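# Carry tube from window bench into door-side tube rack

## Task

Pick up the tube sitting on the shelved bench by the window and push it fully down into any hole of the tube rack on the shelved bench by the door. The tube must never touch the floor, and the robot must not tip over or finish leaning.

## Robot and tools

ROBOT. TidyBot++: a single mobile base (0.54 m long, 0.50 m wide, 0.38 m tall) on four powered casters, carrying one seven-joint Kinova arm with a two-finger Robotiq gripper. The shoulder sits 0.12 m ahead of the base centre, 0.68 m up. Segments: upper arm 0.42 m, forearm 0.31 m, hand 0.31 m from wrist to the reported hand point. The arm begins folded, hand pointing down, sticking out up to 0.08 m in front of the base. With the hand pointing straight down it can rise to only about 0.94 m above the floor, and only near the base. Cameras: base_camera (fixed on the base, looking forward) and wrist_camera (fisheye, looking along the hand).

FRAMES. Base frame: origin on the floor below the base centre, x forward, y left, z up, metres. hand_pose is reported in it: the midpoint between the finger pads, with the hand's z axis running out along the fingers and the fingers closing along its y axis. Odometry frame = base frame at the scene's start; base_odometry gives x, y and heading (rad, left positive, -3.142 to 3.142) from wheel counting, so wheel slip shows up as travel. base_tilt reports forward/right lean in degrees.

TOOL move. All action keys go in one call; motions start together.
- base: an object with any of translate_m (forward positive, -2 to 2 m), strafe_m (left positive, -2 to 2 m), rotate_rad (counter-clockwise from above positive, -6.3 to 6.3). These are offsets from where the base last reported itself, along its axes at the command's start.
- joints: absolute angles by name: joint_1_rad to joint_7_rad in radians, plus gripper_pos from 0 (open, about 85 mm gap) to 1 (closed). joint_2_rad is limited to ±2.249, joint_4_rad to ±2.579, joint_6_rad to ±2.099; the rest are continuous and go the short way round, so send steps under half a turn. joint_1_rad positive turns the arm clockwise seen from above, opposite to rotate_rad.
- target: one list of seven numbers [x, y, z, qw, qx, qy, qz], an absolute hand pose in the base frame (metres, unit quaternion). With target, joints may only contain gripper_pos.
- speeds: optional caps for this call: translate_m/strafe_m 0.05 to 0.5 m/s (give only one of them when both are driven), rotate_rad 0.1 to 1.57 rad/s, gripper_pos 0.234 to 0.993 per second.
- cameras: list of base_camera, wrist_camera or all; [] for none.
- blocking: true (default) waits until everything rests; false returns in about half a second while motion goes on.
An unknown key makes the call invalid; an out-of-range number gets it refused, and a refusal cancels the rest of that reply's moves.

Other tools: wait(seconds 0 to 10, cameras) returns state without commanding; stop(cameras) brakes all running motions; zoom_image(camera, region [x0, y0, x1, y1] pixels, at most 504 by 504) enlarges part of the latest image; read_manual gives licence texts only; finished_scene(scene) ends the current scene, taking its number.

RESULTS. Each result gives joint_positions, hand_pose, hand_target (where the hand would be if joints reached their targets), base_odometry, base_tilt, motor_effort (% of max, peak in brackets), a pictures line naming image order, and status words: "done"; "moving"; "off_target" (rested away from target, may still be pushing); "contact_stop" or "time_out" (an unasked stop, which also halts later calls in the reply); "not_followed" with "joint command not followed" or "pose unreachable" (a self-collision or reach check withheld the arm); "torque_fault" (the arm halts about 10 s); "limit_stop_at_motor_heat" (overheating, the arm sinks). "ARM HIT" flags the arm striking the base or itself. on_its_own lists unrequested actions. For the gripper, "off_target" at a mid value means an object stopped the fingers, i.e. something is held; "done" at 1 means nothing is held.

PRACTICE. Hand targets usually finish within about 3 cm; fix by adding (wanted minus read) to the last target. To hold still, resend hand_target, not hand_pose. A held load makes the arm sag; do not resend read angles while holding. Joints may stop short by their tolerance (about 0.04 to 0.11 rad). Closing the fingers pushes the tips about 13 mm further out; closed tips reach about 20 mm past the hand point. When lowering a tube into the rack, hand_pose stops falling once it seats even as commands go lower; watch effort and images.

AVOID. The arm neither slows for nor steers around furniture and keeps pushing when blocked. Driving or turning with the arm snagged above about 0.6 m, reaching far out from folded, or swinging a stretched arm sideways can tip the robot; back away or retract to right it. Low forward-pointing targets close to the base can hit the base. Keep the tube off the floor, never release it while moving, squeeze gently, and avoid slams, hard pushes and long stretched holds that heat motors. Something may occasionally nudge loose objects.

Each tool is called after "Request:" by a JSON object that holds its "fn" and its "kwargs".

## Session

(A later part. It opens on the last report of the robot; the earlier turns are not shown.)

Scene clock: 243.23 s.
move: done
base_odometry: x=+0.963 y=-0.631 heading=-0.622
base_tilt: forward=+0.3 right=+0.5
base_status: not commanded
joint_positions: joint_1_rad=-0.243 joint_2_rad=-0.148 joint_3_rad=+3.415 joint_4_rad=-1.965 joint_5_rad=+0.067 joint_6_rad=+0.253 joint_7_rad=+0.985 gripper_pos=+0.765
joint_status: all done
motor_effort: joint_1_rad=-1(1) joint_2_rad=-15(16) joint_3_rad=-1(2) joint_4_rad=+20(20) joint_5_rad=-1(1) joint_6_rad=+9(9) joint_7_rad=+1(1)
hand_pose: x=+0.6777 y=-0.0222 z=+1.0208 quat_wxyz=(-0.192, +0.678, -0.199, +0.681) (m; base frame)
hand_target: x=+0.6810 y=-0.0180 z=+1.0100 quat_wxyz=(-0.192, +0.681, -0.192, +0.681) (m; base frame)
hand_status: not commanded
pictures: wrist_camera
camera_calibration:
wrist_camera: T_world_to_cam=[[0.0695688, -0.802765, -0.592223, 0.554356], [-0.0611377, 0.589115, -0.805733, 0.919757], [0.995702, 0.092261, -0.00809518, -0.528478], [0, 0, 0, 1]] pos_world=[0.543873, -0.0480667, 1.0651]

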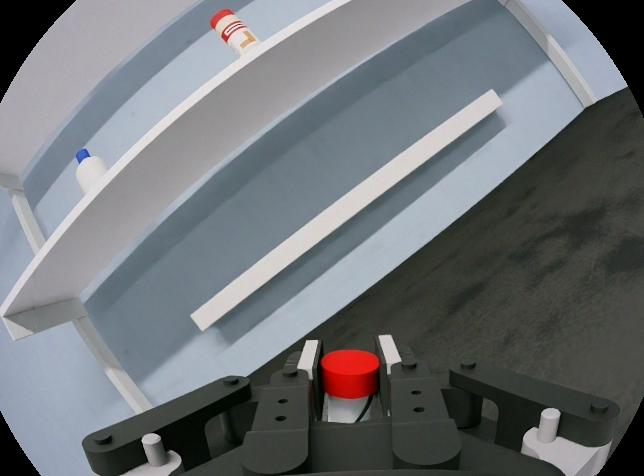

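Request:
{"fn": "move", "kwargs": {"target": [0.664, -0.042, 1.062, -0.192, 0.681, -0.192, 0.681], "cameras": ["wrist_camera"]}}

Request:
{"fn": "move", "kwargs": {"target": [0.645, -0.065, 1.125, -0.192, 0.681, -0.192, 0.681], "cameras": ["wrist_camera"]}}

Scene clock: 255.37 s.
move: off_target
base_odometry: x=+0.963 y=-0.631 heading=-0.622
base_tilt: forward=+0.3 right=+0.4
base_status: not commanded
joint_positions: joint_1_rad=-0.531 joint_2_rad=-0.203 joint_3_rad=+3.673 joint_4_rad=-1.896 joint_5_rad=-0.031 joint_6_rad=+0.138 joint_7_rad=+1.191 gripper_pos=+0.774
joint_status: not commanded
motor_effort: joint_1_rad=+0(1) joint_2_rad=-13(16) joint_3_rad=-2(3) joint_4_rad=+21(22) joint_5_rad=-1(1) joint_6_rad=+10(10) joint_7_rad=+1(1)
hand_pose: x=+0.6736 y=-0.0308 z=+1.0449 quat_wxyz=(-0.180, +0.689, -0.178, +0.679) (m; base frame)
hand_target: x=+0.6640 y=-0.0420 z=+1.0620 quat_wxyz=(-0.192, +0.681, -0.192, +0.681) (m; base frame)
hand_status: off_target (0.023 m and 2.3 deg from the pose sent, 0.048 m and 0.9 deg at the start)
pictures: wrist_camera
camera_calibration:
wrist_camera: T_world_to_cam=[[0.0759054, -0.829132, -0.553876, 0.51692], [-0.0824037, 0.548362, -0.832171, 0.984648], [0.993704, 0.108808, -0.0266999, -0.502199], [0, 0, 0, 1]] pos_world=[0.540939, -0.0567054, 1.0923]

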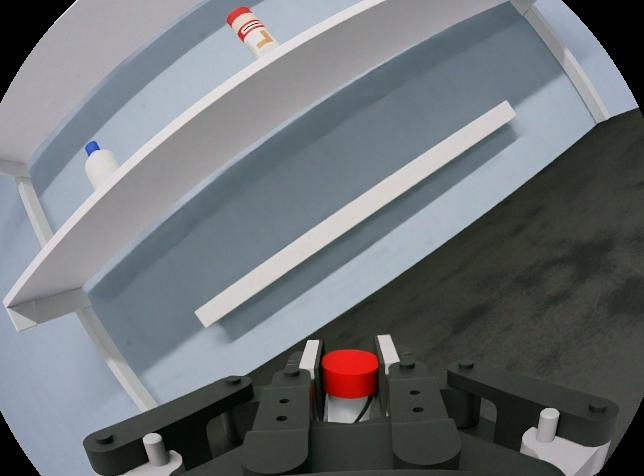

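Scene clock: 256.83 s.
move: off_target
base_odometry: x=+0.963 y=-0.631 heading=-0.622
base_tilt: forward=+0.3 right=+0.4
base_status: not commanded
joint_positions: joint_1_rad=-0.457 joint_2_rad=-0.246 joint_3_rad=+3.668 joint_4_rad=-1.714 joint_5_rad=-0.273 joint_6_rad=-0.088 joint_7_rad=+1.442 gripper_pos=+0.774
joint_status: not commanded
motor_effort: joint_1_rad=+0(1) joint_2_rad=-11(15) joint_3_rad=-2(3) joint_4_rad=+22(23) joint_5_rad=-2(2) joint_6_rad=+9(11) joint_7_rad=+0(1)
hand_pose: x=+0.6570 y=-0.0728 z=+1.1099 quat_wxyz=(-0.172, +0.684, -0.195, +0.682) (m; base frame)
hand_target: x=+0.6450 y=-0.0650 z=+1.1250 quat_wxyz=(-0.192, +0.681, -0.192, +0.681) (m; base frame)
hand_status: off_target (0.021 m and 2.4 deg from the pose sent, 0.092 m and 2.3 deg at the start)
pictures: wrist_camera
camera_calibration:
wrist_camera: T_world_to_cam=[[0.0456801, -0.82509, -0.563152, 0.549726], [-0.0615067, 0.560348, -0.82597, 1.04066], [0.997061, 0.072368, -0.0251518, -0.485946], [0, 0, 0, 1]] pos_world=[0.523414, -0.0943901, 1.15691]

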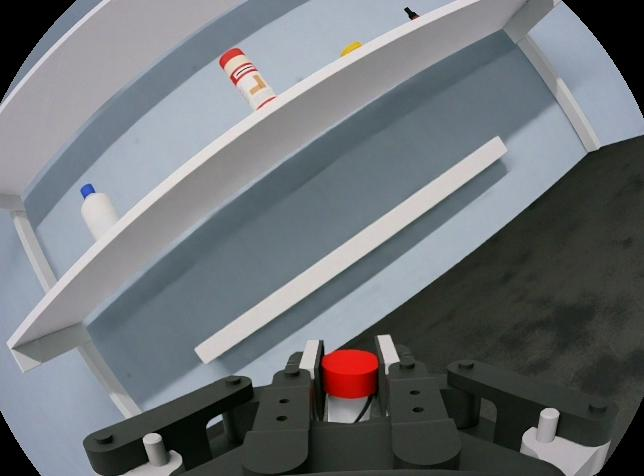

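Request:
{"fn": "move", "kwargs": {"target": [0.61, -0.080, 1.195, -0.192, 0.681, -0.192, 0.681], "cameras": ["wrist_camera"]}}

Request:
{"fn": "zoom_image", "kwargs": {"camera": "wrist_camera", "region": [220, 280, 480, 476]}}

Scene clock: 263.13 s.
move: off_target
base_odometry: x=+0.963 y=-0.631 heading=-0.622
base_tilt: forward=+0.2 right=+0.5
base_status: not commanded
joint_positions: joint_1_rad=-0.212 joint_2_rad=-0.252 joint_3_rad=+3.537 joint_4_rad=-1.503 joint_5_rad=-0.360 joint_6_rad=-0.358 joint_7_rad=+1.476 gripper_pos=+0.774
joint_status: not commanded
motor_effort: joint_1_rad=+0(1) joint_2_rad=-12(13) joint_3_rad=-2(3) joint_4_rad=+21(23) joint_5_rad=-3(3) joint_6_rad=+9(10) joint_7_rad=+1(1)
hand_pose: x=+0.6263 y=-0.0951 z=+1.1761 quat_wxyz=(-0.169, +0.686, -0.204, +0.678) (m; base frame)
hand_target: x=+0.6100 y=-0.0800 z=+1.1950 quat_wxyz=(-0.192, +0.681, -0.192, +0.681) (m; base frame)
hand_status: off_target (0.029 m and 3.1 deg from the pose sent, 0.097 m and 2.4 deg at the start)
pictures: wrist_camera
camera_calibration:
wrist_camera: T_world_to_cam=[[0.0272253, -0.819907, -0.57185, 0.592361], [-0.0627236, 0.569533, -0.819572, 1.10007], [0.99766, 0.0581815, -0.0359217, -0.441084], [0, 0, 0, 1]] pos_world=[0.492925, -0.115185, 1.22449]

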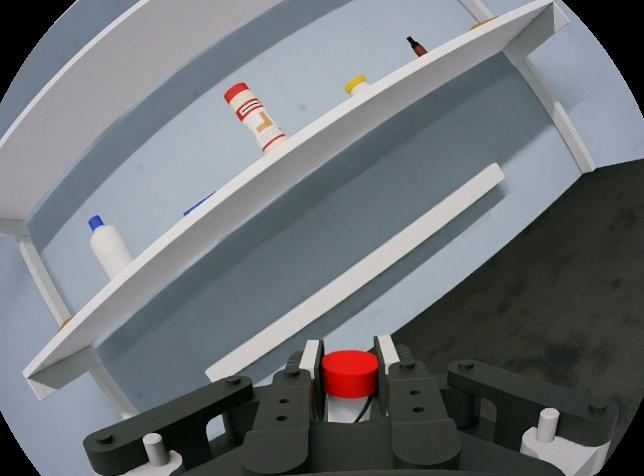

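Scaled by 1.938.

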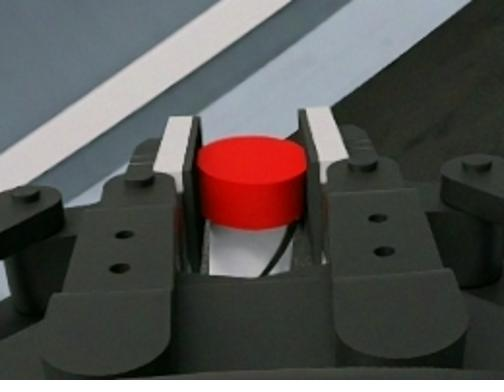

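Request:
{"fn": "move", "kwargs": {"base": {"translate_m":-0.9}, "speeds": {"translate_m":0.4}, "cameras": []}}

Request:
{"fn": "move", "kwargs": {"base": {"rotate_rad":3.14}, "speeds": {"rotate_rad":0.9}, "target": [0.5, 0.0, 1.12, 0, 0.7071, 0, 0.7071]}}

Request:
{"fn": "zoom_image", "kwargs": {"camera": "wrist_camera", "region": [220, 280, 480, 476]}}

Scene clock: 283.67 s.
move: done
base_odometry: x=+0.232 y=-0.106 heading=-0.622
base_tilt: forward=+0.2 right=+0.4
base_status: done
joint_positions: joint_1_rad=-0.211 joint_2_rad=-0.266 joint_3_rad=+3.533 joint_4_rad=-1.502 joint_5_rad=-0.362 joint_6_rad=-0.363 joint_7_rad=+1.477 gripper_pos=+0.774
joint_status: not commanded
motor_effort: joint_1_rad=-1(1) joint_2_rad=-11(19) joint_3_rad=-2(3) joint_4_rad=+21(22) joint_5_rad=-3(3) joint_6_rad=+9(10) joint_7_rad=+1(1)
hand_pose: x=+0.6196 y=-0.0937 z=+1.1820 quat_wxyz=(-0.173, +0.683, -0.202, +0.681) (m; base frame)
hand_target: x=+0.6100 y=-0.0800 z=+1.1950 quat_wxyz=(-0.192, +0.681, -0.192, +0.681) (m; base frame)
hand_status: not commanded
pictures: none
No camera images: "cameras" was empty.

Scene clock: 288.00 s.
move: off_target
base_odometry: x=+0.232 y=-0.106 heading=+2.517
base_tilt: forward=+0.3 right=+0.4
base_status: done
joint_positions: joint_1_rad=-0.017 joint_2_rad=-0.560 joint_3_rad=+3.157 joint_4_rad=-1.852 joint_5_rad=-0.055 joint_6_rad=-0.342 joint_7_rad=+1.532 gripper_pos=+0.774
joint_status: not commanded
motor_effort: joint_1_rad=+0(2) joint_2_rad=-3(12) joint_3_rad=+0(5) joint_4_rad=+21(22) joint_5_rad=-1(3) joint_6_rad=+10(11) joint_7_rad=+1(1)
hand_pose: x=+0.5085 y=+0.0053 z=+1.1052 quat_wxyz=(-0.042, +0.729, -0.028, +0.683) (m; base frame)
hand_target: x=+0.5000 y=+0.0000 z=+1.1200 quat_wxyz=(+0.000, +0.707, +0.000, +0.707) (m; base frame)
hand_status: off_target (0.018 m and 6.9 deg from the pose sent, 0.164 m and 30.9 deg at the start)
pictures: base_camera, wrist_camera
camera_calibration:
wrist_camera: T_world_to_cam=[[0.0895399, -0.979743, -0.179126, 0.172382], [-0.135025, 0.166247, -0.976796, 1.19002], [0.986788, 0.111649, -0.117404, -0.236706], [0, 0, 0, 1]] pos_world=[0.378826, -0.00251878, 1.16549]

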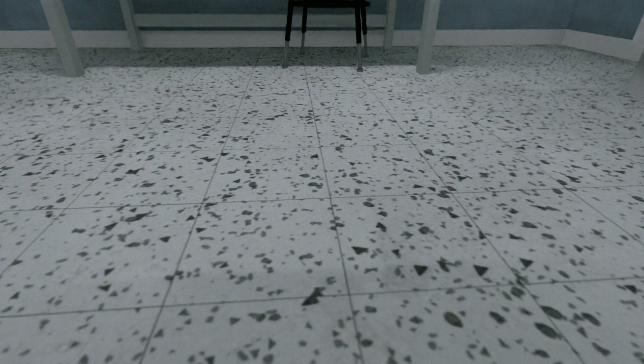

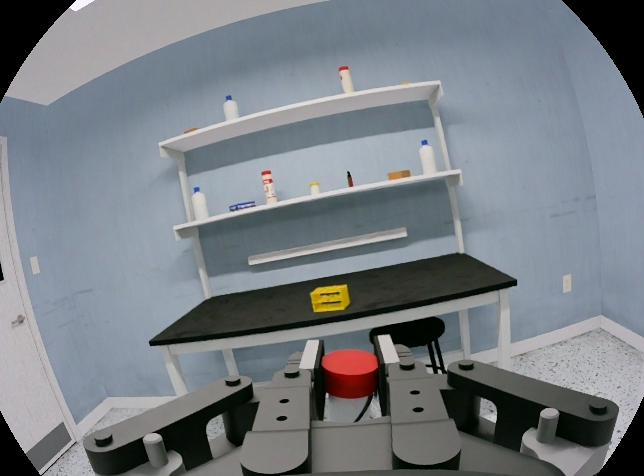

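Scaled by 1.938.

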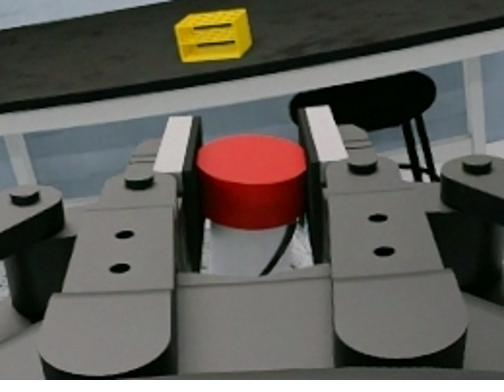

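Request:
{"fn": "move", "kwargs": {"base": {"rotate_rad":-0.04}, "cameras": []}}

Request:
{"fn": "move", "kwargs": {"base": {"translate_m":1.0,"strafe_m":0.22}, "speeds": {"translate_m":0.4}, "target": [0.5, 0.0, 1.12, 0, 0.819, 0, 0.574]}}

Request:
{"fn": "zoom_image", "kwargs": {"camera": "wrist_camera", "region": [200, 200, 500, 440]}}

Scene clock: 307.17 s.
move: done
base_odometry: x=+0.232 y=-0.106 heading=+2.478
base_tilt: forward=+0.2 right=+0.4
base_status: done
joint_positions: joint_1_rad=-0.013 joint_2_rad=-0.560 joint_3_rad=+3.156 joint_4_rad=-1.852 joint_5_rad=-0.054 joint_6_rad=-0.342 joint_7_rad=+1.532 gripper_pos=+0.774
joint_status: not commanded
motor_effort: joint_1_rad=+0(1) joint_2_rad=-4(4) joint_3_rad=+0(2) joint_4_rad=+22(22) joint_5_rad=-1(2) joint_6_rad=+10(10) joint_7_rad=+0(1)
hand_pose: x=+0.5085 y=+0.0042 z=+1.1053 quat_wxyz=(-0.040, +0.728, -0.029, +0.683) (m; base frame)
hand_target: x=+0.5000 y=+0.0000 z=+1.1200 quat_wxyz=(+0.000, +0.707, +0.000, +0.707) (m; base frame)
hand_status: not commanded
pictures: none
No camera images: "cameras" was empty.

Scene clock: 310.73 s.
move: off_target
base_odometry: x=-0.691 y=+0.337 heading=+2.478
base_tilt: forward=+0.2 right=+0.5
base_status: done
joint_positions: joint_1_rad=-0.013 joint_2_rad=-0.441 joint_3_rad=+3.156 joint_4_rad=-1.487 joint_5_rad=-0.053 joint_6_rad=-0.858 joint_7_rad=+1.532 gripper_pos=+0.774
joint_status: not commanded
motor_effort: joint_1_rad=-1(1) joint_2_rad=-4(8) joint_3_rad=+0(1) joint_4_rad=+19(22) joint_5_rad=-2(2) joint_6_rad=+9(11) joint_7_rad=+0(1)
hand_pose: x=+0.5055 y=+0.0114 z=+1.1186 quat_wxyz=(-0.040, +0.814, -0.020, +0.579) (m; base frame)
hand_target: x=+0.5000 y=+0.0000 z=+1.1200 quat_wxyz=(+0.000, +0.819, +0.000, +0.574) (m; base frame)
hand_status: off_target (0.013 m and 5.2 deg from the pose sent, 0.018 m and 17.2 deg at the start)
pictures: base_camera, wrist_camera
camera_calibration:
wrist_camera: T_world_to_cam=[[0.0632307, -0.980845, -0.184239, 0.200127], [-0.392725, 0.14526, -0.908112, 1.2554], [0.91748, 0.129776, -0.376018, 0.0913418], [0, 0, 0, 1]] pos_world=[0.396567, 0.00208104, 1.21126]

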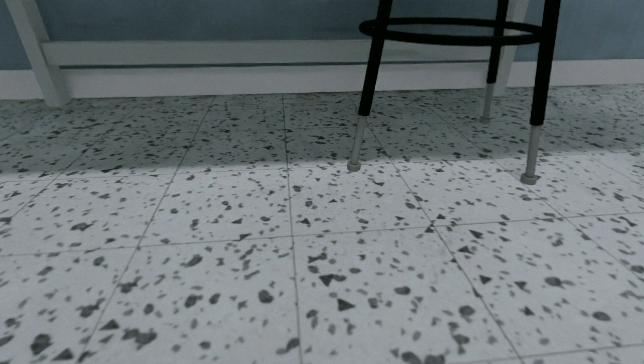

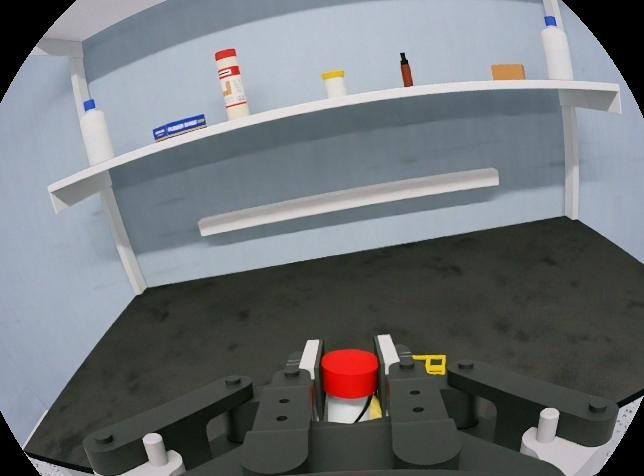

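Scaled by 1.680.

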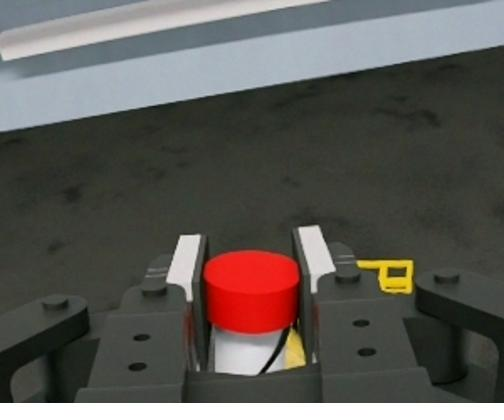

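Request:
{"fn": "move", "kwargs": {"target": [0.45, 0.0, 1.05, 0, 0.94, 0, 0.342]}}

Request:
{"fn": "zoom_image", "kwargs": {"camera": "wrist_camera", "region": [200, 200, 500, 440]}}

Scene clock: 326.53 s.
move: off_target
base_odometry: x=-0.691 y=+0.337 heading=+2.478
base_tilt: forward=+0.3 right=+0.5
base_status: not commanded
joint_positions: joint_1_rad=-0.013 joint_2_rad=-0.281 joint_3_rad=+3.156 joint_4_rad=-1.167 joint_5_rad=-0.053 joint_6_rad=-1.523 joint_7_rad=+1.532 gripper_pos=+0.774
joint_status: not commanded
motor_effort: joint_1_rad=+0(1) joint_2_rad=-7(9) joint_3_rad=+0(1) joint_4_rad=+17(20) joint_5_rad=-2(2) joint_6_rad=+6(10) joint_7_rad=+1(1)
hand_pose: x=+0.4542 y=+0.0162 z=+1.0538 quat_wxyz=(-0.034, +0.933, -0.011, +0.357) (m; base frame)
hand_target: x=+0.4500 y=+0.0000 z=+1.0500 quat_wxyz=(+0.000, +0.940, +0.000, +0.342) (m; base frame)
hand_status: off_target (0.017 m and 4.5 deg from the pose sent, 0.089 m and 31.3 deg at the start)
pictures: base_camera, wrist_camera
camera_calibration:
wrist_camera: T_world_to_cam=[[0.000344909, -0.983979, -0.178282, 0.218497], [-0.787186, 0.109682, -0.606884, 1.03797], [0.616716, 0.140551, -0.774537, 0.669798], [0, 0, 0, 1]] pos_world=[0.403923, 0.0070096, 1.18766]

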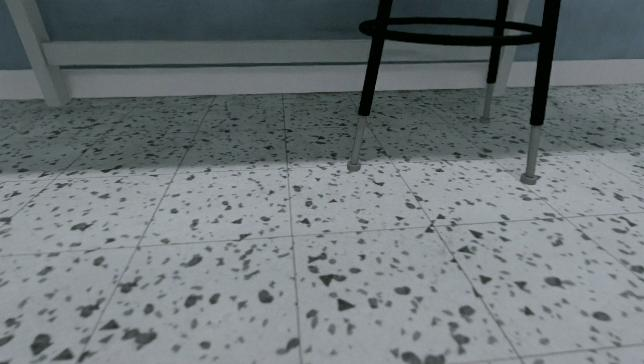

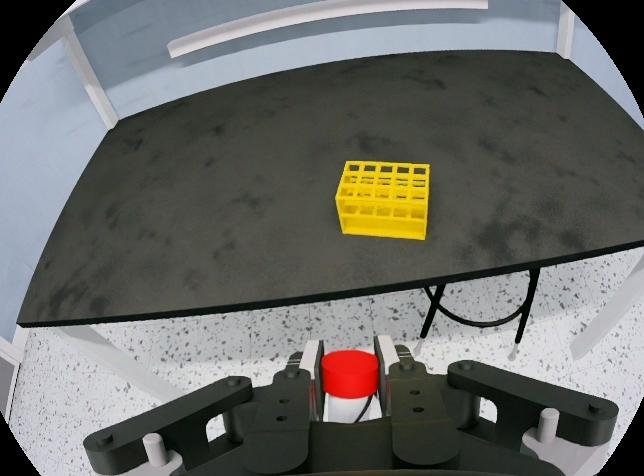

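Scaled by 1.680.

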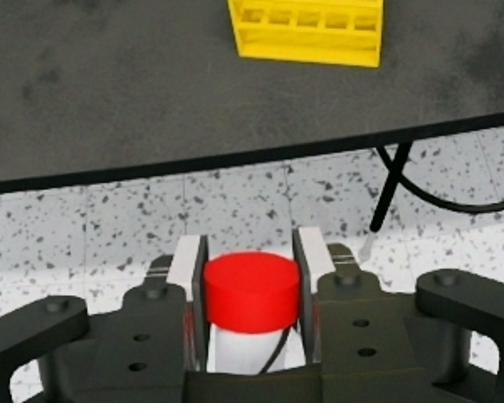

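Request:
{"fn": "zoom_image", "kwargs": {"camera": "wrist_camera", "region": [310, 140, 460, 260]}}

Scaled by 3.360.

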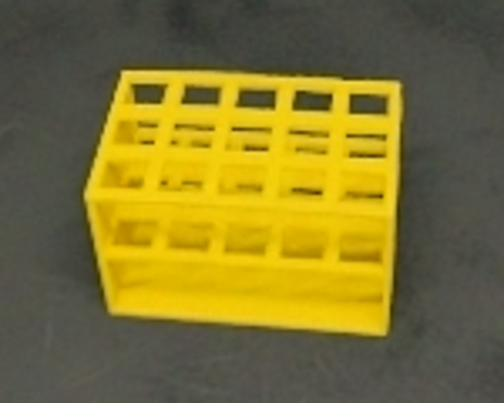

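Request:
{"fn": "zoom_image", "kwargs": {"camera": "wrist_camera", "region": [310, 335, 390, 430]}}

Scaled by 5.305.

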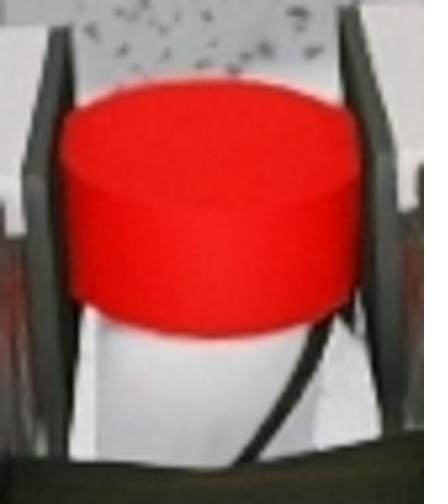

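Request:
{"fn": "move", "kwargs": {"base": {"translate_m":-0.55}, "cameras": []}}

Request:
{"fn": "move", "kwargs": {"target": [0.62, 0.0, 0.65, 0, 0.7071, 0.7071, 0], "cameras": []}}

Request:
{"fn": "move", "kwargs": {"target": [0.66, 0.0, 0.28, 0, 0.7071, 0.7071, 0]}}

Request:
{"fn": "zoom_image", "kwargs": {"camera": "base_camera", "region": [200, 0, 450, 140]}}

Scene clock: 410.87 s.
move: done
base_odometry: x=-0.258 y=-0.002 heading=+2.478
base_tilt: forward=+0.3 right=+0.5
base_status: done
joint_positions: joint_1_rad=-0.013 joint_2_rad=-0.272 joint_3_rad=+3.156 joint_4_rad=-1.162 joint_5_rad=-0.050 joint_6_rad=-1.533 joint_7_rad=+1.532 gripper_pos=+0.774
joint_status: not commanded
motor_effort: joint_1_rad=+0(1) joint_2_rad=-8(12) joint_3_rad=+0(2) joint_4_rad=+16(17) joint_5_rad=-1(2) joint_6_rad=+6(7) joint_7_rad=+1(1)
hand_pose: x=+0.4554 y=+0.0153 z=+1.0508 quat_wxyz=(-0.032, +0.936, -0.011, +0.351) (m; base frame)
hand_target: x=+0.4500 y=+0.0000 z=+1.0500 quat_wxyz=(+0.000, +0.940, +0.000, +0.342) (m; base frame)
hand_status: not commanded
pictures: none
No camera images: "cameras" was empty.

Scene clock: 413.40 s.
move: off_target
base_odometry: x=-0.258 y=-0.002 heading=+2.478
base_tilt: forward=+0.3 right=+0.4
base_status: not commanded
joint_positions: joint_1_rad=+0.161 joint_2_rad=+0.509 joint_3_rad=+2.879 joint_4_rad=-1.340 joint_5_rad=+0.086 joint_6_rad=-1.327 joint_7_rad=+2.983 gripper_pos=+0.774
joint_status: not commanded
motor_effort: joint_1_rad=+0(1) joint_2_rad=-31(34) joint_3_rad=-3(4) joint_4_rad=+16(17) joint_5_rad=-2(2) joint_6_rad=+0(7) joint_7_rad=+0(1)
hand_pose: x=+0.6137 y=+0.0129 z=+0.6586 quat_wxyz=(-0.023, +0.730, +0.683, +0.006) (m; base frame)
hand_target: x=+0.6200 y=+0.0000 z=+0.6500 quat_wxyz=(+0.000, +0.707, +0.707, +0.000) (m; base frame)
hand_status: off_target (0.017 m and 4.7 deg from the pose sent, 0.434 m and 98.3 deg at the start)
pictures: none
No camera images: "cameras" was empty.

Scene clock: 415.63 s.
move: done
base_odometry: x=-0.258 y=-0.002 heading=+2.478
base_tilt: forward=+0.3 right=+0.4
base_status: not commanded
joint_positions: joint_1_rad=+0.161 joint_2_rad=+1.149 joint_3_rad=+2.875 joint_4_rad=-1.451 joint_5_rad=+0.434 joint_6_rad=-0.629 joint_7_rad=+2.812 gripper_pos=+0.774
joint_status: not commanded
motor_effort: joint_1_rad=+0(1) joint_2_rad=-39(42) joint_3_rad=-5(5) joint_4_rad=+9(15) joint_5_rad=-1(2) joint_6_rad=+0(1) joint_7_rad=+1(1)
hand_pose: x=+0.6568 y=-0.0062 z=+0.2868 quat_wxyz=(-0.007, +0.712, +0.702, -0.012) (m; base frame)
hand_target: x=+0.6600 y=+0.0000 z=+0.2800 quat_wxyz=(+0.000, +0.707, +0.707, +0.000) (m; base frame)
hand_status: done (0.010 m and 1.8 deg from the pose sent, 0.382 m and 4.7 deg at the start)
pictures: base_camera, wrist_camera
camera_calibration:
wrist_camera: T_world_to_cam=[[0.990527, -0.089129, -0.104458, -0.606365], [-0.0812558, -0.993687, 0.0773536, 0.0676706], [-0.110693, -0.0681331, -0.991516, 0.492638], [0, 0, 0, 1]] pos_world=[0.660652, 0.0467636, 0.419885]

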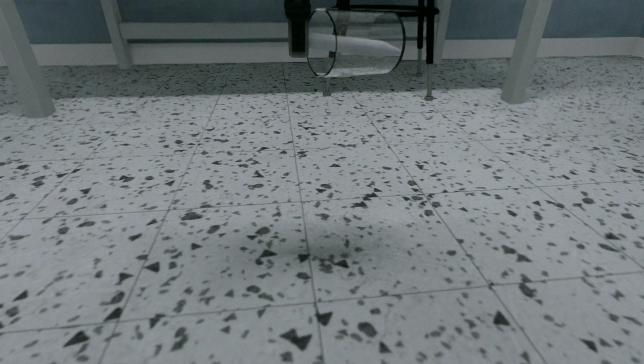

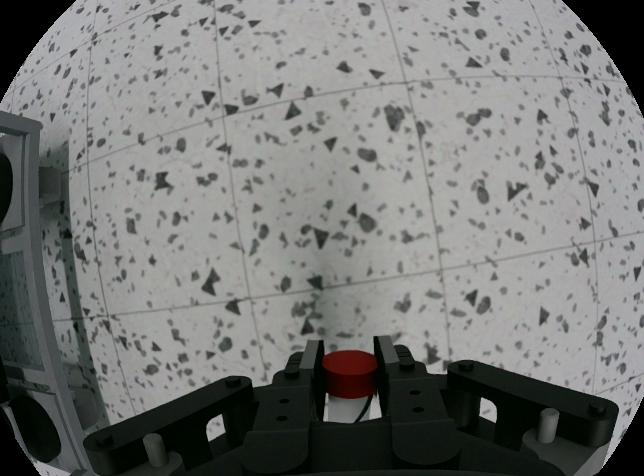

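Scaled by 2.016.

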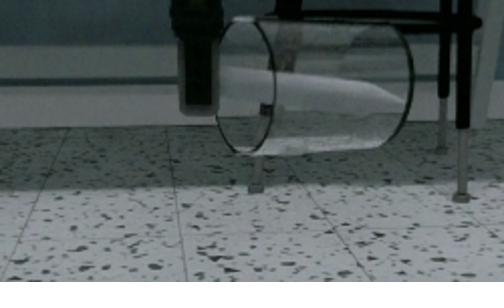

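Request:
{"fn": "move", "kwargs": {"target": [0.58, 0.0, 0.75, 0, 0.7071, 0.7071, 0], "cameras": []}}

Request:
{"fn": "move", "kwargs": {"target": [0.52, 0.1, 1.1, 0.083, 0.556, -0.438, 0.703]}}

Scene clock: 475.57 s.
move: off_target
base_odometry: x=-0.258 y=-0.002 heading=+2.478
base_tilt: forward=+0.2 right=+0.4
base_status: not commanded
joint_positions: joint_1_rad=+0.161 joint_2_rad=+0.418 joint_3_rad=+2.888 joint_4_rad=-1.275 joint_5_rad=+0.141 joint_6_rad=-1.482 joint_7_rad=+3.030 gripper_pos=+0.774
joint_status: not commanded
motor_effort: joint_1_rad=+0(1) joint_2_rad=-29(43) joint_3_rad=-2(6) joint_4_rad=+16(16) joint_5_rad=-1(1) joint_6_rad=+0(1) joint_7_rad=+1(1)
hand_pose: x=+0.5907 y=-0.0124 z=+0.7222 quat_wxyz=(+0.008, +0.716, +0.698, -0.020) (m; base frame)
hand_target: x=+0.5800 y=+0.0000 z=+0.7500 quat_wxyz=(+0.000, +0.707, +0.707, +0.000) (m; base frame)
hand_status: off_target (0.032 m and 2.9 deg from the pose sent, 0.470 m and 1.8 deg at the start)
pictures: none
No camera images: "cameras" was empty.

Scene clock: 479.00 s.
move: off_target
base_odometry: x=-0.258 y=-0.002 heading=+2.478
base_tilt: forward=+0.3 right=+0.5
base_status: not commanded
joint_positions: joint_1_rad=+1.483 joint_2_rad=-1.064 joint_3_rad=+2.426 joint_4_rad=-1.405 joint_5_rad=-0.259 joint_6_rad=-0.993 joint_7_rad=+0.610 gripper_pos=+0.774
joint_status: not commanded
motor_effort: joint_1_rad=-1(2) joint_2_rad=+21(32) joint_3_rad=+12(13) joint_4_rad=+11(18) joint_5_rad=+3(3) joint_6_rad=+9(9) joint_7_rad=+1(1)
hand_pose: x=+0.5020 y=+0.0895 z=+1.1009 quat_wxyz=(+0.123, +0.565, -0.438, +0.688) (m; base frame)
hand_target: x=+0.5200 y=+0.1000 z=+1.1000 quat_wxyz=(+0.083, +0.555, -0.438, +0.702) (m; base frame)
hand_status: off_target (0.021 m and 5.0 deg from the pose sent, 0.400 m and 171.0 deg at the start)
pictures: base_camera, wrist_camera
camera_calibration:
wrist_camera: T_world_to_cam=[[-0.583505, -0.615705, -0.529556, 0.945834], [0.328679, 0.417239, -0.847279, 0.773115], [0.742625, -0.668445, -0.0410919, -0.131752], [0, 0, 0, 1]] pos_world=[0.395634, 0.171712, 1.1505]

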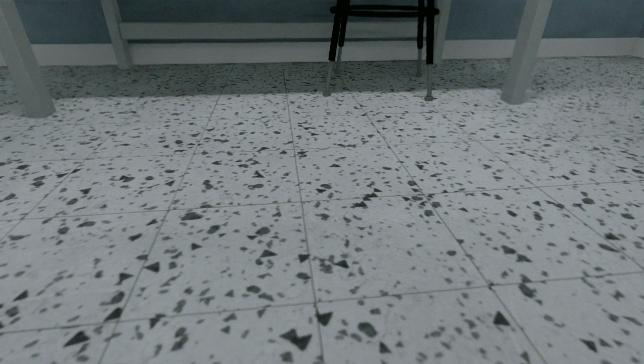

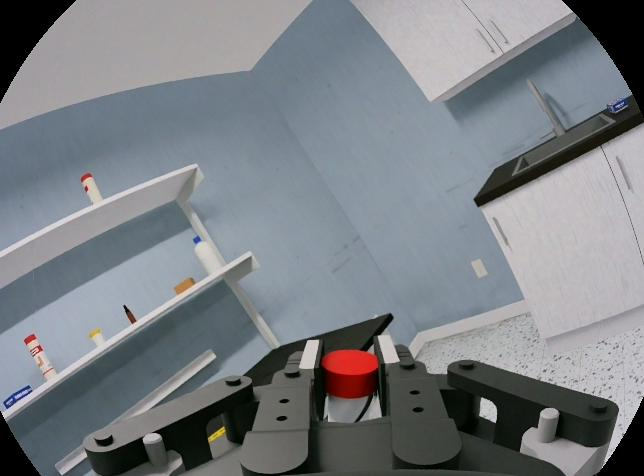

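Request:
{"fn": "move", "kwargs": {"base": {"translate_m":0.55}, "speeds": {"translate_m":0.4}, "cameras": ["base_camera"]}}

Request:
{"fn": "move", "kwargs": {"target": [0.77, 0.2, 1.02, 0.070, 0.55, -0.438, 0.710]}}

Scene clock: 491.50 s.
move: done
base_odometry: x=-0.691 y=+0.337 heading=+2.479
base_tilt: forward=+0.2 right=+0.5
base_status: done
joint_positions: joint_1_rad=+1.496 joint_2_rad=-1.064 joint_3_rad=+2.422 joint_4_rad=-1.408 joint_5_rad=-0.263 joint_6_rad=-0.988 joint_7_rad=+0.607 gripper_pos=+0.774
joint_status: not commanded
motor_effort: joint_1_rad=-1(4) joint_2_rad=+21(22) joint_3_rad=+13(14) joint_4_rad=+10(12) joint_5_rad=+3(4) joint_6_rad=+9(10) joint_7_rad=+0(1)
hand_pose: x=+0.5052 y=+0.0855 z=+1.0994 quat_wxyz=(+0.124, +0.564, -0.441, +0.687) (m; base frame)
hand_target: x=+0.5200 y=+0.1000 z=+1.1000 quat_wxyz=(+0.083, +0.555, -0.438, +0.702) (m; base frame)
hand_status: not commanded
pictures: base_camera

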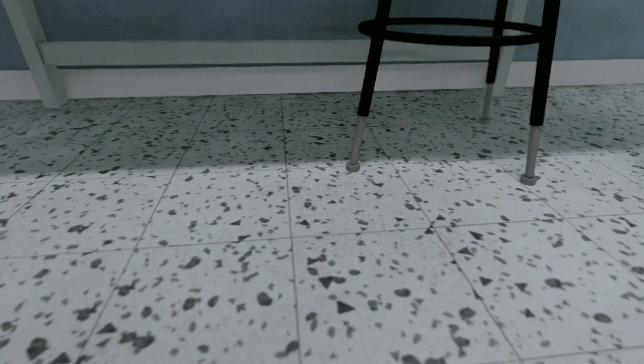

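Scene clock: 493.43 s.
move: off_target
base_odometry: x=-0.691 y=+0.337 heading=+2.479
base_tilt: forward=+0.3 right=+0.3
base_status: not commanded
joint_positions: joint_1_rad=+2.088 joint_2_rad=-1.216 joint_3_rad=+2.255 joint_4_rad=-0.752 joint_5_rad=-0.551 joint_6_rad=-1.135 joint_7_rad=+0.233 gripper_pos=+0.774
joint_status: not commanded
motor_effort: joint_1_rad=+0(2) joint_2_rad=+37(39) joint_3_rad=+13(15) joint_4_rad=-1(11) joint_5_rad=+5(6) joint_6_rad=+7(10) joint_7_rad=+1(1)
hand_pose: x=+0.7596 y=+0.1924 z=+1.0512 quat_wxyz=(+0.095, +0.536, -0.414, +0.730) (m; base frame)
hand_target: x=+0.7700 y=+0.2000 z=+1.0200 quat_wxyz=(+0.070, +0.549, -0.437, +0.709) (m; base frame)
hand_status: off_target (0.034 m and 4.9 deg from the pose sent, 0.299 m and 6.9 deg at the start)
pictures: base_camera, wrist_camera
camera_calibration:
wrist_camera: T_world_to_cam=[[-0.493066, -0.668337, -0.556967, 1.10342], [0.397283, 0.39658, -0.827581, 0.53456], [0.773985, -0.629325, 0.0699791, -0.404467], [0, 0, 0, 1]] pos_world=[0.644739, 0.270921, 1.08527]

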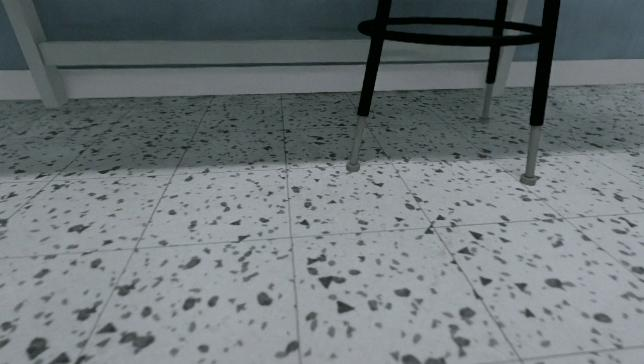

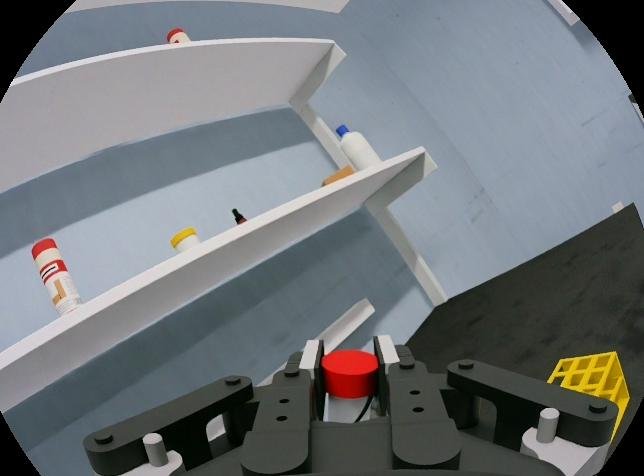

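Request:
{"fn": "move", "kwargs": {"target": [0.775, 0.205, 0.93, 0.070, 0.565, -0.448, 0.690]}}

Scene clock: 503.37 s.
move: off_target
base_odometry: x=-0.691 y=+0.337 heading=+2.479
base_tilt: forward=+0.3 right=+0.3
base_status: not commanded
joint_positions: joint_1_rad=+2.049 joint_2_rad=-1.354 joint_3_rad=+2.203 joint_4_rad=-0.899 joint_5_rad=-0.586 joint_6_rad=-1.138 joint_7_rad=+0.202 gripper_pos=+0.774
joint_status: not commanded
motor_effort: joint_1_rad=-1(1) joint_2_rad=+37(41) joint_3_rad=+14(17) joint_4_rad=-1(2) joint_5_rad=+6(7) joint_6_rad=+7(7) joint_7_rad=+1(1)
hand_pose: x=+0.7671 y=+0.1916 z=+0.9440 quat_wxyz=(+0.112, +0.559, -0.436, +0.696) (m; base frame)
hand_target: x=+0.7750 y=+0.2050 z=+0.9300 quat_wxyz=(+0.070, +0.565, -0.448, +0.690) (m; base frame)
hand_status: off_target (0.021 m and 5.1 deg from the pose sent, 0.123 m and 7.5 deg at the start)
pictures: base_camera, wrist_camera
camera_calibration:
wrist_camera: T_world_to_cam=[[-0.56127, -0.623332, -0.544456, 1.07877], [0.345311, 0.421483, -0.838518, 0.488634], [0.752154, -0.658642, -0.0213224, -0.294718], [0, 0, 0, 1]] pos_world=[0.658427, 0.27237, 0.99079]

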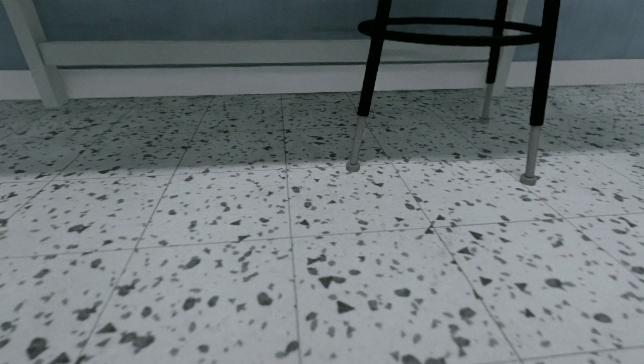

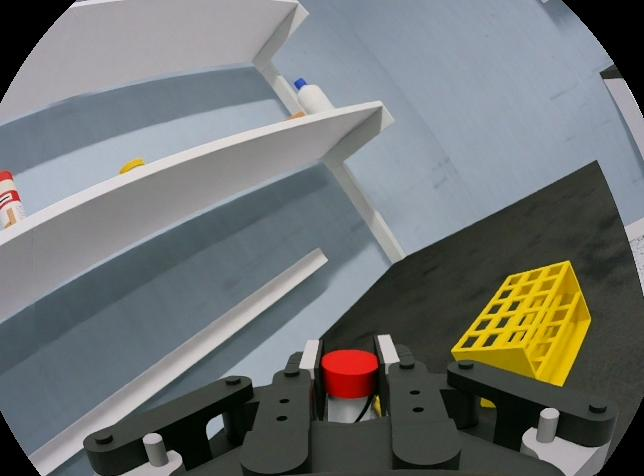

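Request:
{"fn": "move", "kwargs": {"target": [0.775, 0.205, 0.90, 0.060, 0.565, -0.448, 0.690], "cameras": ["wrist_camera"]}}

Request:
{"fn": "move", "kwargs": {"target": [0.775, 0.205, 0.885, 0.060, 0.565, -0.448, 0.690], "cameras": ["wrist_camera"]}}

Scene clock: 515.83 s.
move: off_target
base_odometry: x=-0.691 y=+0.337 heading=+2.479
base_tilt: forward=+0.3 right=+0.4
base_status: not commanded
joint_positions: joint_1_rad=+2.020 joint_2_rad=-1.397 joint_3_rad=+2.189 joint_4_rad=-0.991 joint_5_rad=-0.598 joint_6_rad=-1.111 joint_7_rad=+0.185 gripper_pos=+0.774
joint_status: not commanded
motor_effort: joint_1_rad=+0(1) joint_2_rad=+37(38) joint_3_rad=+16(17) joint_4_rad=+0(1) joint_5_rad=+5(6) joint_6_rad=+6(7) joint_7_rad=+1(1)
hand_pose: x=+0.7600 y=+0.1819 z=+0.9155 quat_wxyz=(+0.108, +0.557, -0.451, +0.689) (m; base frame)
hand_target: x=+0.7750 y=+0.2050 z=+0.9000 quat_wxyz=(+0.060, +0.565, -0.448, +0.690) (m; base frame)
hand_status: off_target (0.032 m and 5.6 deg from the pose sent, 0.047 m and 6.2 deg at the start)
pictures: wrist_camera
camera_calibration:
wrist_camera: T_world_to_cam=[[-0.568748, -0.597733, -0.565014, 1.07298], [0.353754, 0.442394, -0.824103, 0.447848], [0.742552, -0.668583, -0.0401597, -0.270015], [0, 0, 0, 1]] pos_world=[0.652325, 0.262701, 0.964477]

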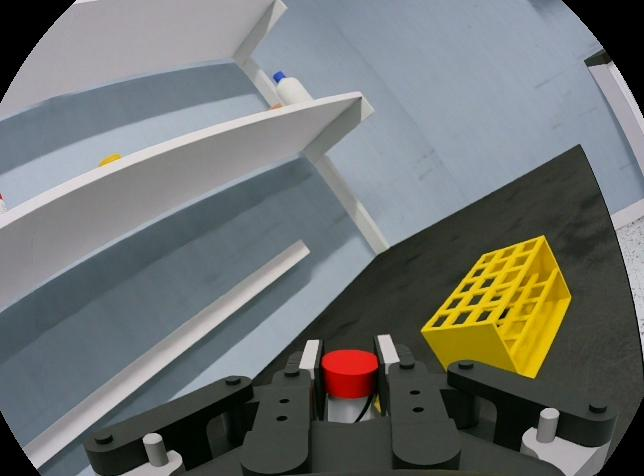

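Scene clock: 516.57 s.
move: off_target
base_odometry: x=-0.691 y=+0.337 heading=+2.479
base_tilt: forward=+0.3 right=+0.4
base_status: not commanded
joint_positions: joint_1_rad=+2.009 joint_2_rad=-1.421 joint_3_rad=+2.179 joint_4_rad=-1.022 joint_5_rad=-0.600 joint_6_rad=-1.094 joint_7_rad=+0.172 gripper_pos=+0.774
joint_status: not commanded
motor_effort: joint_1_rad=+0(1) joint_2_rad=+37(38) joint_3_rad=+16(17) joint_4_rad=+0(1) joint_5_rad=+6(6) joint_6_rad=+7(7) joint_7_rad=+1(1)
hand_pose: x=+0.7597 y=+0.1819 z=+0.9012 quat_wxyz=(+0.107, +0.556, -0.452, +0.689) (m; base frame)
hand_target: x=+0.7750 y=+0.2050 z=+0.8850 quat_wxyz=(+0.060, +0.565, -0.448, +0.690) (m; base frame)
hand_status: off_target (0.032 m and 5.5 deg from the pose sent, 0.041 m and 5.6 deg at the start)
pictures: wrist_camera
camera_calibration:
wrist_camera: T_world_to_cam=[[-0.566993, -0.596729, -0.567833, 1.06583], [0.355202, 0.444844, -0.822159, 0.432908], [0.743203, -0.667854, -0.0402642, -0.270934], [0, 0, 0, 1]] pos_world=[0.651908, 0.262491, 0.950223]

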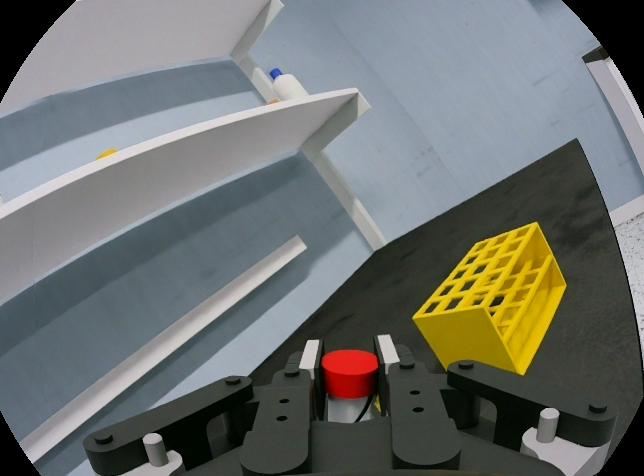

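Request:
{"fn": "move", "kwargs": {"target": [0.775, 0.205, 0.875, 0.060, 0.565, -0.448, 0.690], "cameras": ["wrist_camera"]}}

Request:
{"fn": "move", "kwargs": {"target": [0.775, 0.205, 0.867, 0.060, 0.565, -0.448, 0.690], "cameras": []}}

Request:
{"fn": "zoom_image", "kwargs": {"camera": "wrist_camera", "region": [240, 280, 560, 476]}}

Scene clock: 526.93 s.
move: off_target
base_odometry: x=-0.691 y=+0.337 heading=+2.479
base_tilt: forward=+0.3 right=+0.5
base_status: not commanded
joint_positions: joint_1_rad=+2.005 joint_2_rad=-1.440 joint_3_rad=+2.176 joint_4_rad=-1.041 joint_5_rad=-0.608 joint_6_rad=-1.086 joint_7_rad=+0.168 gripper_pos=+0.774
joint_status: not commanded
motor_effort: joint_1_rad=+0(1) joint_2_rad=+38(38) joint_3_rad=+17(17) joint_4_rad=+0(2) joint_5_rad=+6(6) joint_6_rad=+7(7) joint_7_rad=+0(1)
hand_pose: x=+0.7601 y=+0.1817 z=+0.8907 quat_wxyz=(+0.107, +0.557, -0.452, +0.688) (m; base frame)
hand_target: x=+0.7750 y=+0.2050 z=+0.8750 quat_wxyz=(+0.060, +0.565, -0.448, +0.690) (m; base frame)
hand_status: off_target (0.032 m and 5.5 deg from the pose sent, 0.038 m and 5.5 deg at the start)
pictures: wrist_camera
camera_calibration:
wrist_camera: T_world_to_cam=[[-0.568286, -0.596411, -0.566872, 1.06002], [0.353582, 0.445076, -0.822732, 0.425861], [0.742988, -0.667983, -0.0420504, -0.269949], [0, 0, 0, 1]] pos_world=[0.652386, 0.262345, 0.939913]

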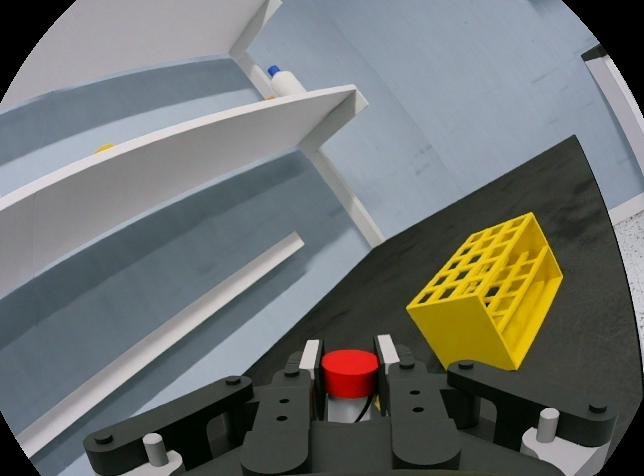

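Scene clock: 527.53 s.
move: off_target
base_odometry: x=-0.691 y=+0.337 heading=+2.479
base_tilt: forward=+0.3 right=+0.4
base_status: not commanded
joint_positions: joint_1_rad=+2.000 joint_2_rad=-1.452 joint_3_rad=+2.172 joint_4_rad=-1.054 joint_5_rad=-0.608 joint_6_rad=-1.078 joint_7_rad=+0.159 gripper_pos=+0.774
joint_status: not commanded
motor_effort: joint_1_rad=-1(1) joint_2_rad=+37(38) joint_3_rad=+16(17) joint_4_rad=+0(1) joint_5_rad=+6(6) joint_6_rad=+6(7) joint_7_rad=+0(1)
hand_pose: x=+0.7600 y=+0.1823 z=+0.8844 quat_wxyz=(+0.106, +0.556, -0.452, +0.689) (m; base frame)
hand_target: x=+0.7750 y=+0.2050 z=+0.8670 quat_wxyz=(+0.060, +0.565, -0.448, +0.690) (m; base frame)
hand_status: off_target (0.032 m and 5.3 deg from the pose sent, 0.036 m and 5.5 deg at the start)
pictures: none
No camera images: "cameras" was empty.

Scaled by 1.575.

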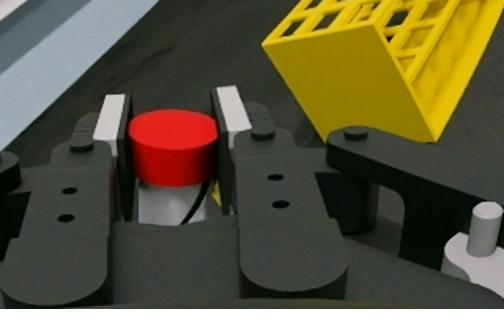

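Request:
{"fn": "move", "kwargs": {"target": [0.775, 0.205, 0.857, 0.060, 0.565, -0.448, 0.690], "cameras": ["wrist_camera"]}}

Request:
{"fn": "zoom_image", "kwargs": {"camera": "wrist_camera", "region": [310, 335, 390, 430]}}

Scene clock: 540.03 s.
move: off_target
base_odometry: x=-0.691 y=+0.337 heading=+2.479
base_tilt: forward=+0.3 right=+0.5
base_status: not commanded
joint_positions: joint_1_rad=+1.997 joint_2_rad=-1.472 joint_3_rad=+2.169 joint_4_rad=-1.070 joint_5_rad=-0.616 joint_6_rad=-1.071 joint_7_rad=+0.154 gripper_pos=+0.774
joint_status: not commanded
motor_effort: joint_1_rad=+0(1) joint_2_rad=+36(38) joint_3_rad=+17(17) joint_4_rad=-1(1) joint_5_rad=+6(6) joint_6_rad=+6(7) joint_7_rad=+0(1)
hand_pose: x=+0.7605 y=+0.1824 z=+0.8731 quat_wxyz=(+0.107, +0.557, -0.451, +0.689) (m; base frame)
hand_target: x=+0.7750 y=+0.2050 z=+0.8570 quat_wxyz=(+0.060, +0.565, -0.448, +0.690) (m; base frame)
hand_status: off_target (0.031 m and 5.5 deg from the pose sent, 0.039 m and 5.3 deg at the start)
pictures: wrist_camera
camera_calibration:
wrist_camera: T_world_to_cam=[[-0.567533, -0.597434, -0.56655, 1.05], [0.3533, 0.444826, -0.822988, 0.411407], [0.743697, -0.667235, -0.0413802, -0.271859], [0, 0, 0, 1]] pos_world=[0.652743, 0.26291, 0.922214]

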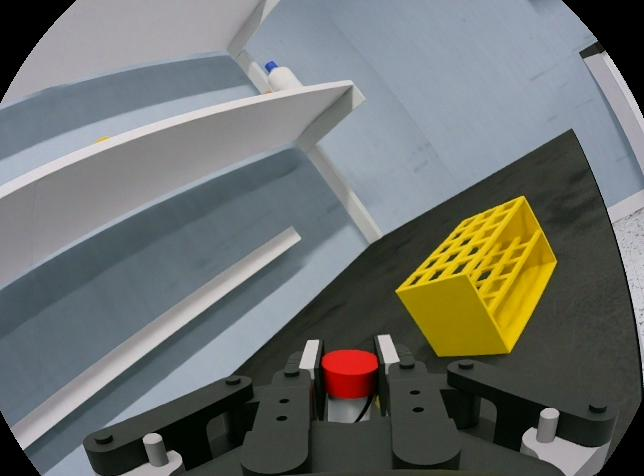

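Scaled by 5.305.

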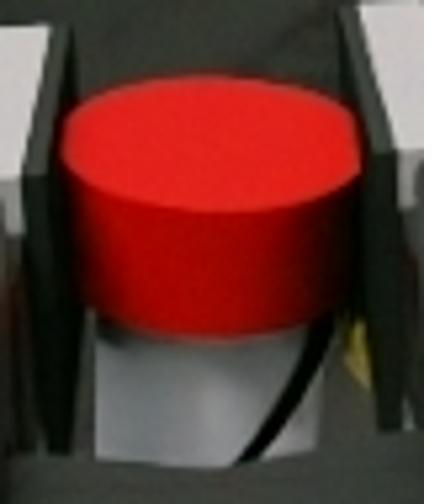

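Request:
{"fn": "move", "kwargs": {"target": [0.775, 0.205, 0.850, 0.060, 0.565, -0.448, 0.690], "cameras": []}}

Request:
{"fn": "move", "kwargs": {"target": [0.775, 0.205, 0.843, 0.060, 0.565, -0.448, 0.690], "cameras": ["wrist_camera"]}}

Request:
{"fn": "zoom_image", "kwargs": {"camera": "wrist_camera", "region": [310, 335, 390, 430]}}

Scene clock: 563.93 s.
move: off_target
base_odometry: x=-0.691 y=+0.337 heading=+2.479
base_tilt: forward=+0.2 right=+0.5
base_status: not commanded
joint_positions: joint_1_rad=+1.992 joint_2_rad=-1.478 joint_3_rad=+2.166 joint_4_rad=-1.081 joint_5_rad=-0.617 joint_6_rad=-1.060 joint_7_rad=+0.146 gripper_pos=+0.774
joint_status: not commanded
motor_effort: joint_1_rad=-1(1) joint_2_rad=+36(37) joint_3_rad=+16(17) joint_4_rad=-1(2) joint_5_rad=+5(6) joint_6_rad=+6(6) joint_7_rad=+0(1)
hand_pose: x=+0.7605 y=+0.1831 z=+0.8711 quat_wxyz=(+0.103, +0.556, -0.451, +0.691) (m; base frame)
hand_target: x=+0.7750 y=+0.2050 z=+0.8500 quat_wxyz=(+0.060, +0.565, -0.448, +0.690) (m; base frame)
hand_status: off_target (0.034 m and 5.0 deg from the pose sent, 0.035 m and 5.5 deg at the start)
pictures: none
No camera images: "cameras" was empty.

Scene clock: 564.47 s.
move: off_target
base_odometry: x=-0.691 y=+0.337 heading=+2.479
base_tilt: forward=+0.3 right=+0.4
base_status: not commanded
joint_positions: joint_1_rad=+1.988 joint_2_rad=-1.482 joint_3_rad=+2.166 joint_4_rad=-1.090 joint_5_rad=-0.617 joint_6_rad=-1.050 joint_7_rad=+0.142 gripper_pos=+0.774
joint_status: not commanded
motor_effort: joint_1_rad=+0(1) joint_2_rad=+35(36) joint_3_rad=+14(16) joint_4_rad=+0(1) joint_5_rad=+3(5) joint_6_rad=+5(6) joint_7_rad=+0(1)
hand_pose: x=+0.7603 y=+0.1831 z=+0.8709 quat_wxyz=(+0.100, +0.554, -0.450, +0.693) (m; base frame)
hand_target: x=+0.7750 y=+0.2050 z=+0.8430 quat_wxyz=(+0.060, +0.565, -0.448, +0.690) (m; base frame)
hand_status: off_target (0.038 m and 4.8 deg from the pose sent, 0.039 m and 5.0 deg at the start)
pictures: wrist_camera
camera_calibration:
wrist_camera: T_world_to_cam=[[-0.553709, -0.601137, -0.57623, 1.04773], [0.362157, 0.449275, -0.816697, 0.396354], [0.749833, -0.660898, -0.0310617, -0.286074], [0, 0, 0, 1]] pos_world=[0.651103, 0.262692, 0.918549]

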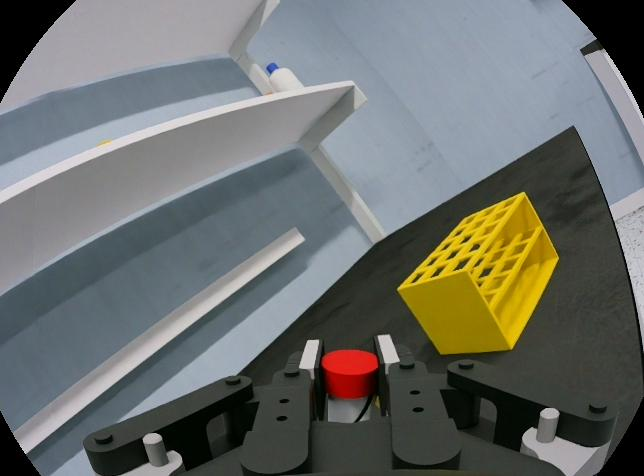

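Scaled by 5.305.

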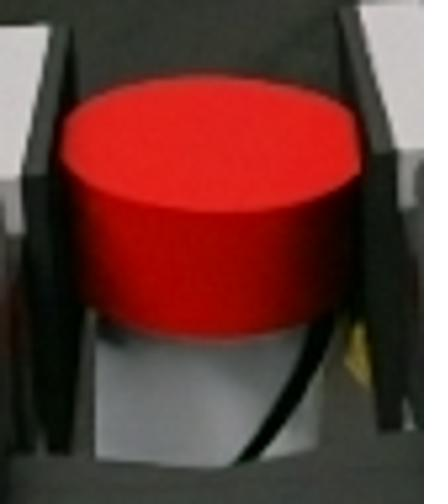

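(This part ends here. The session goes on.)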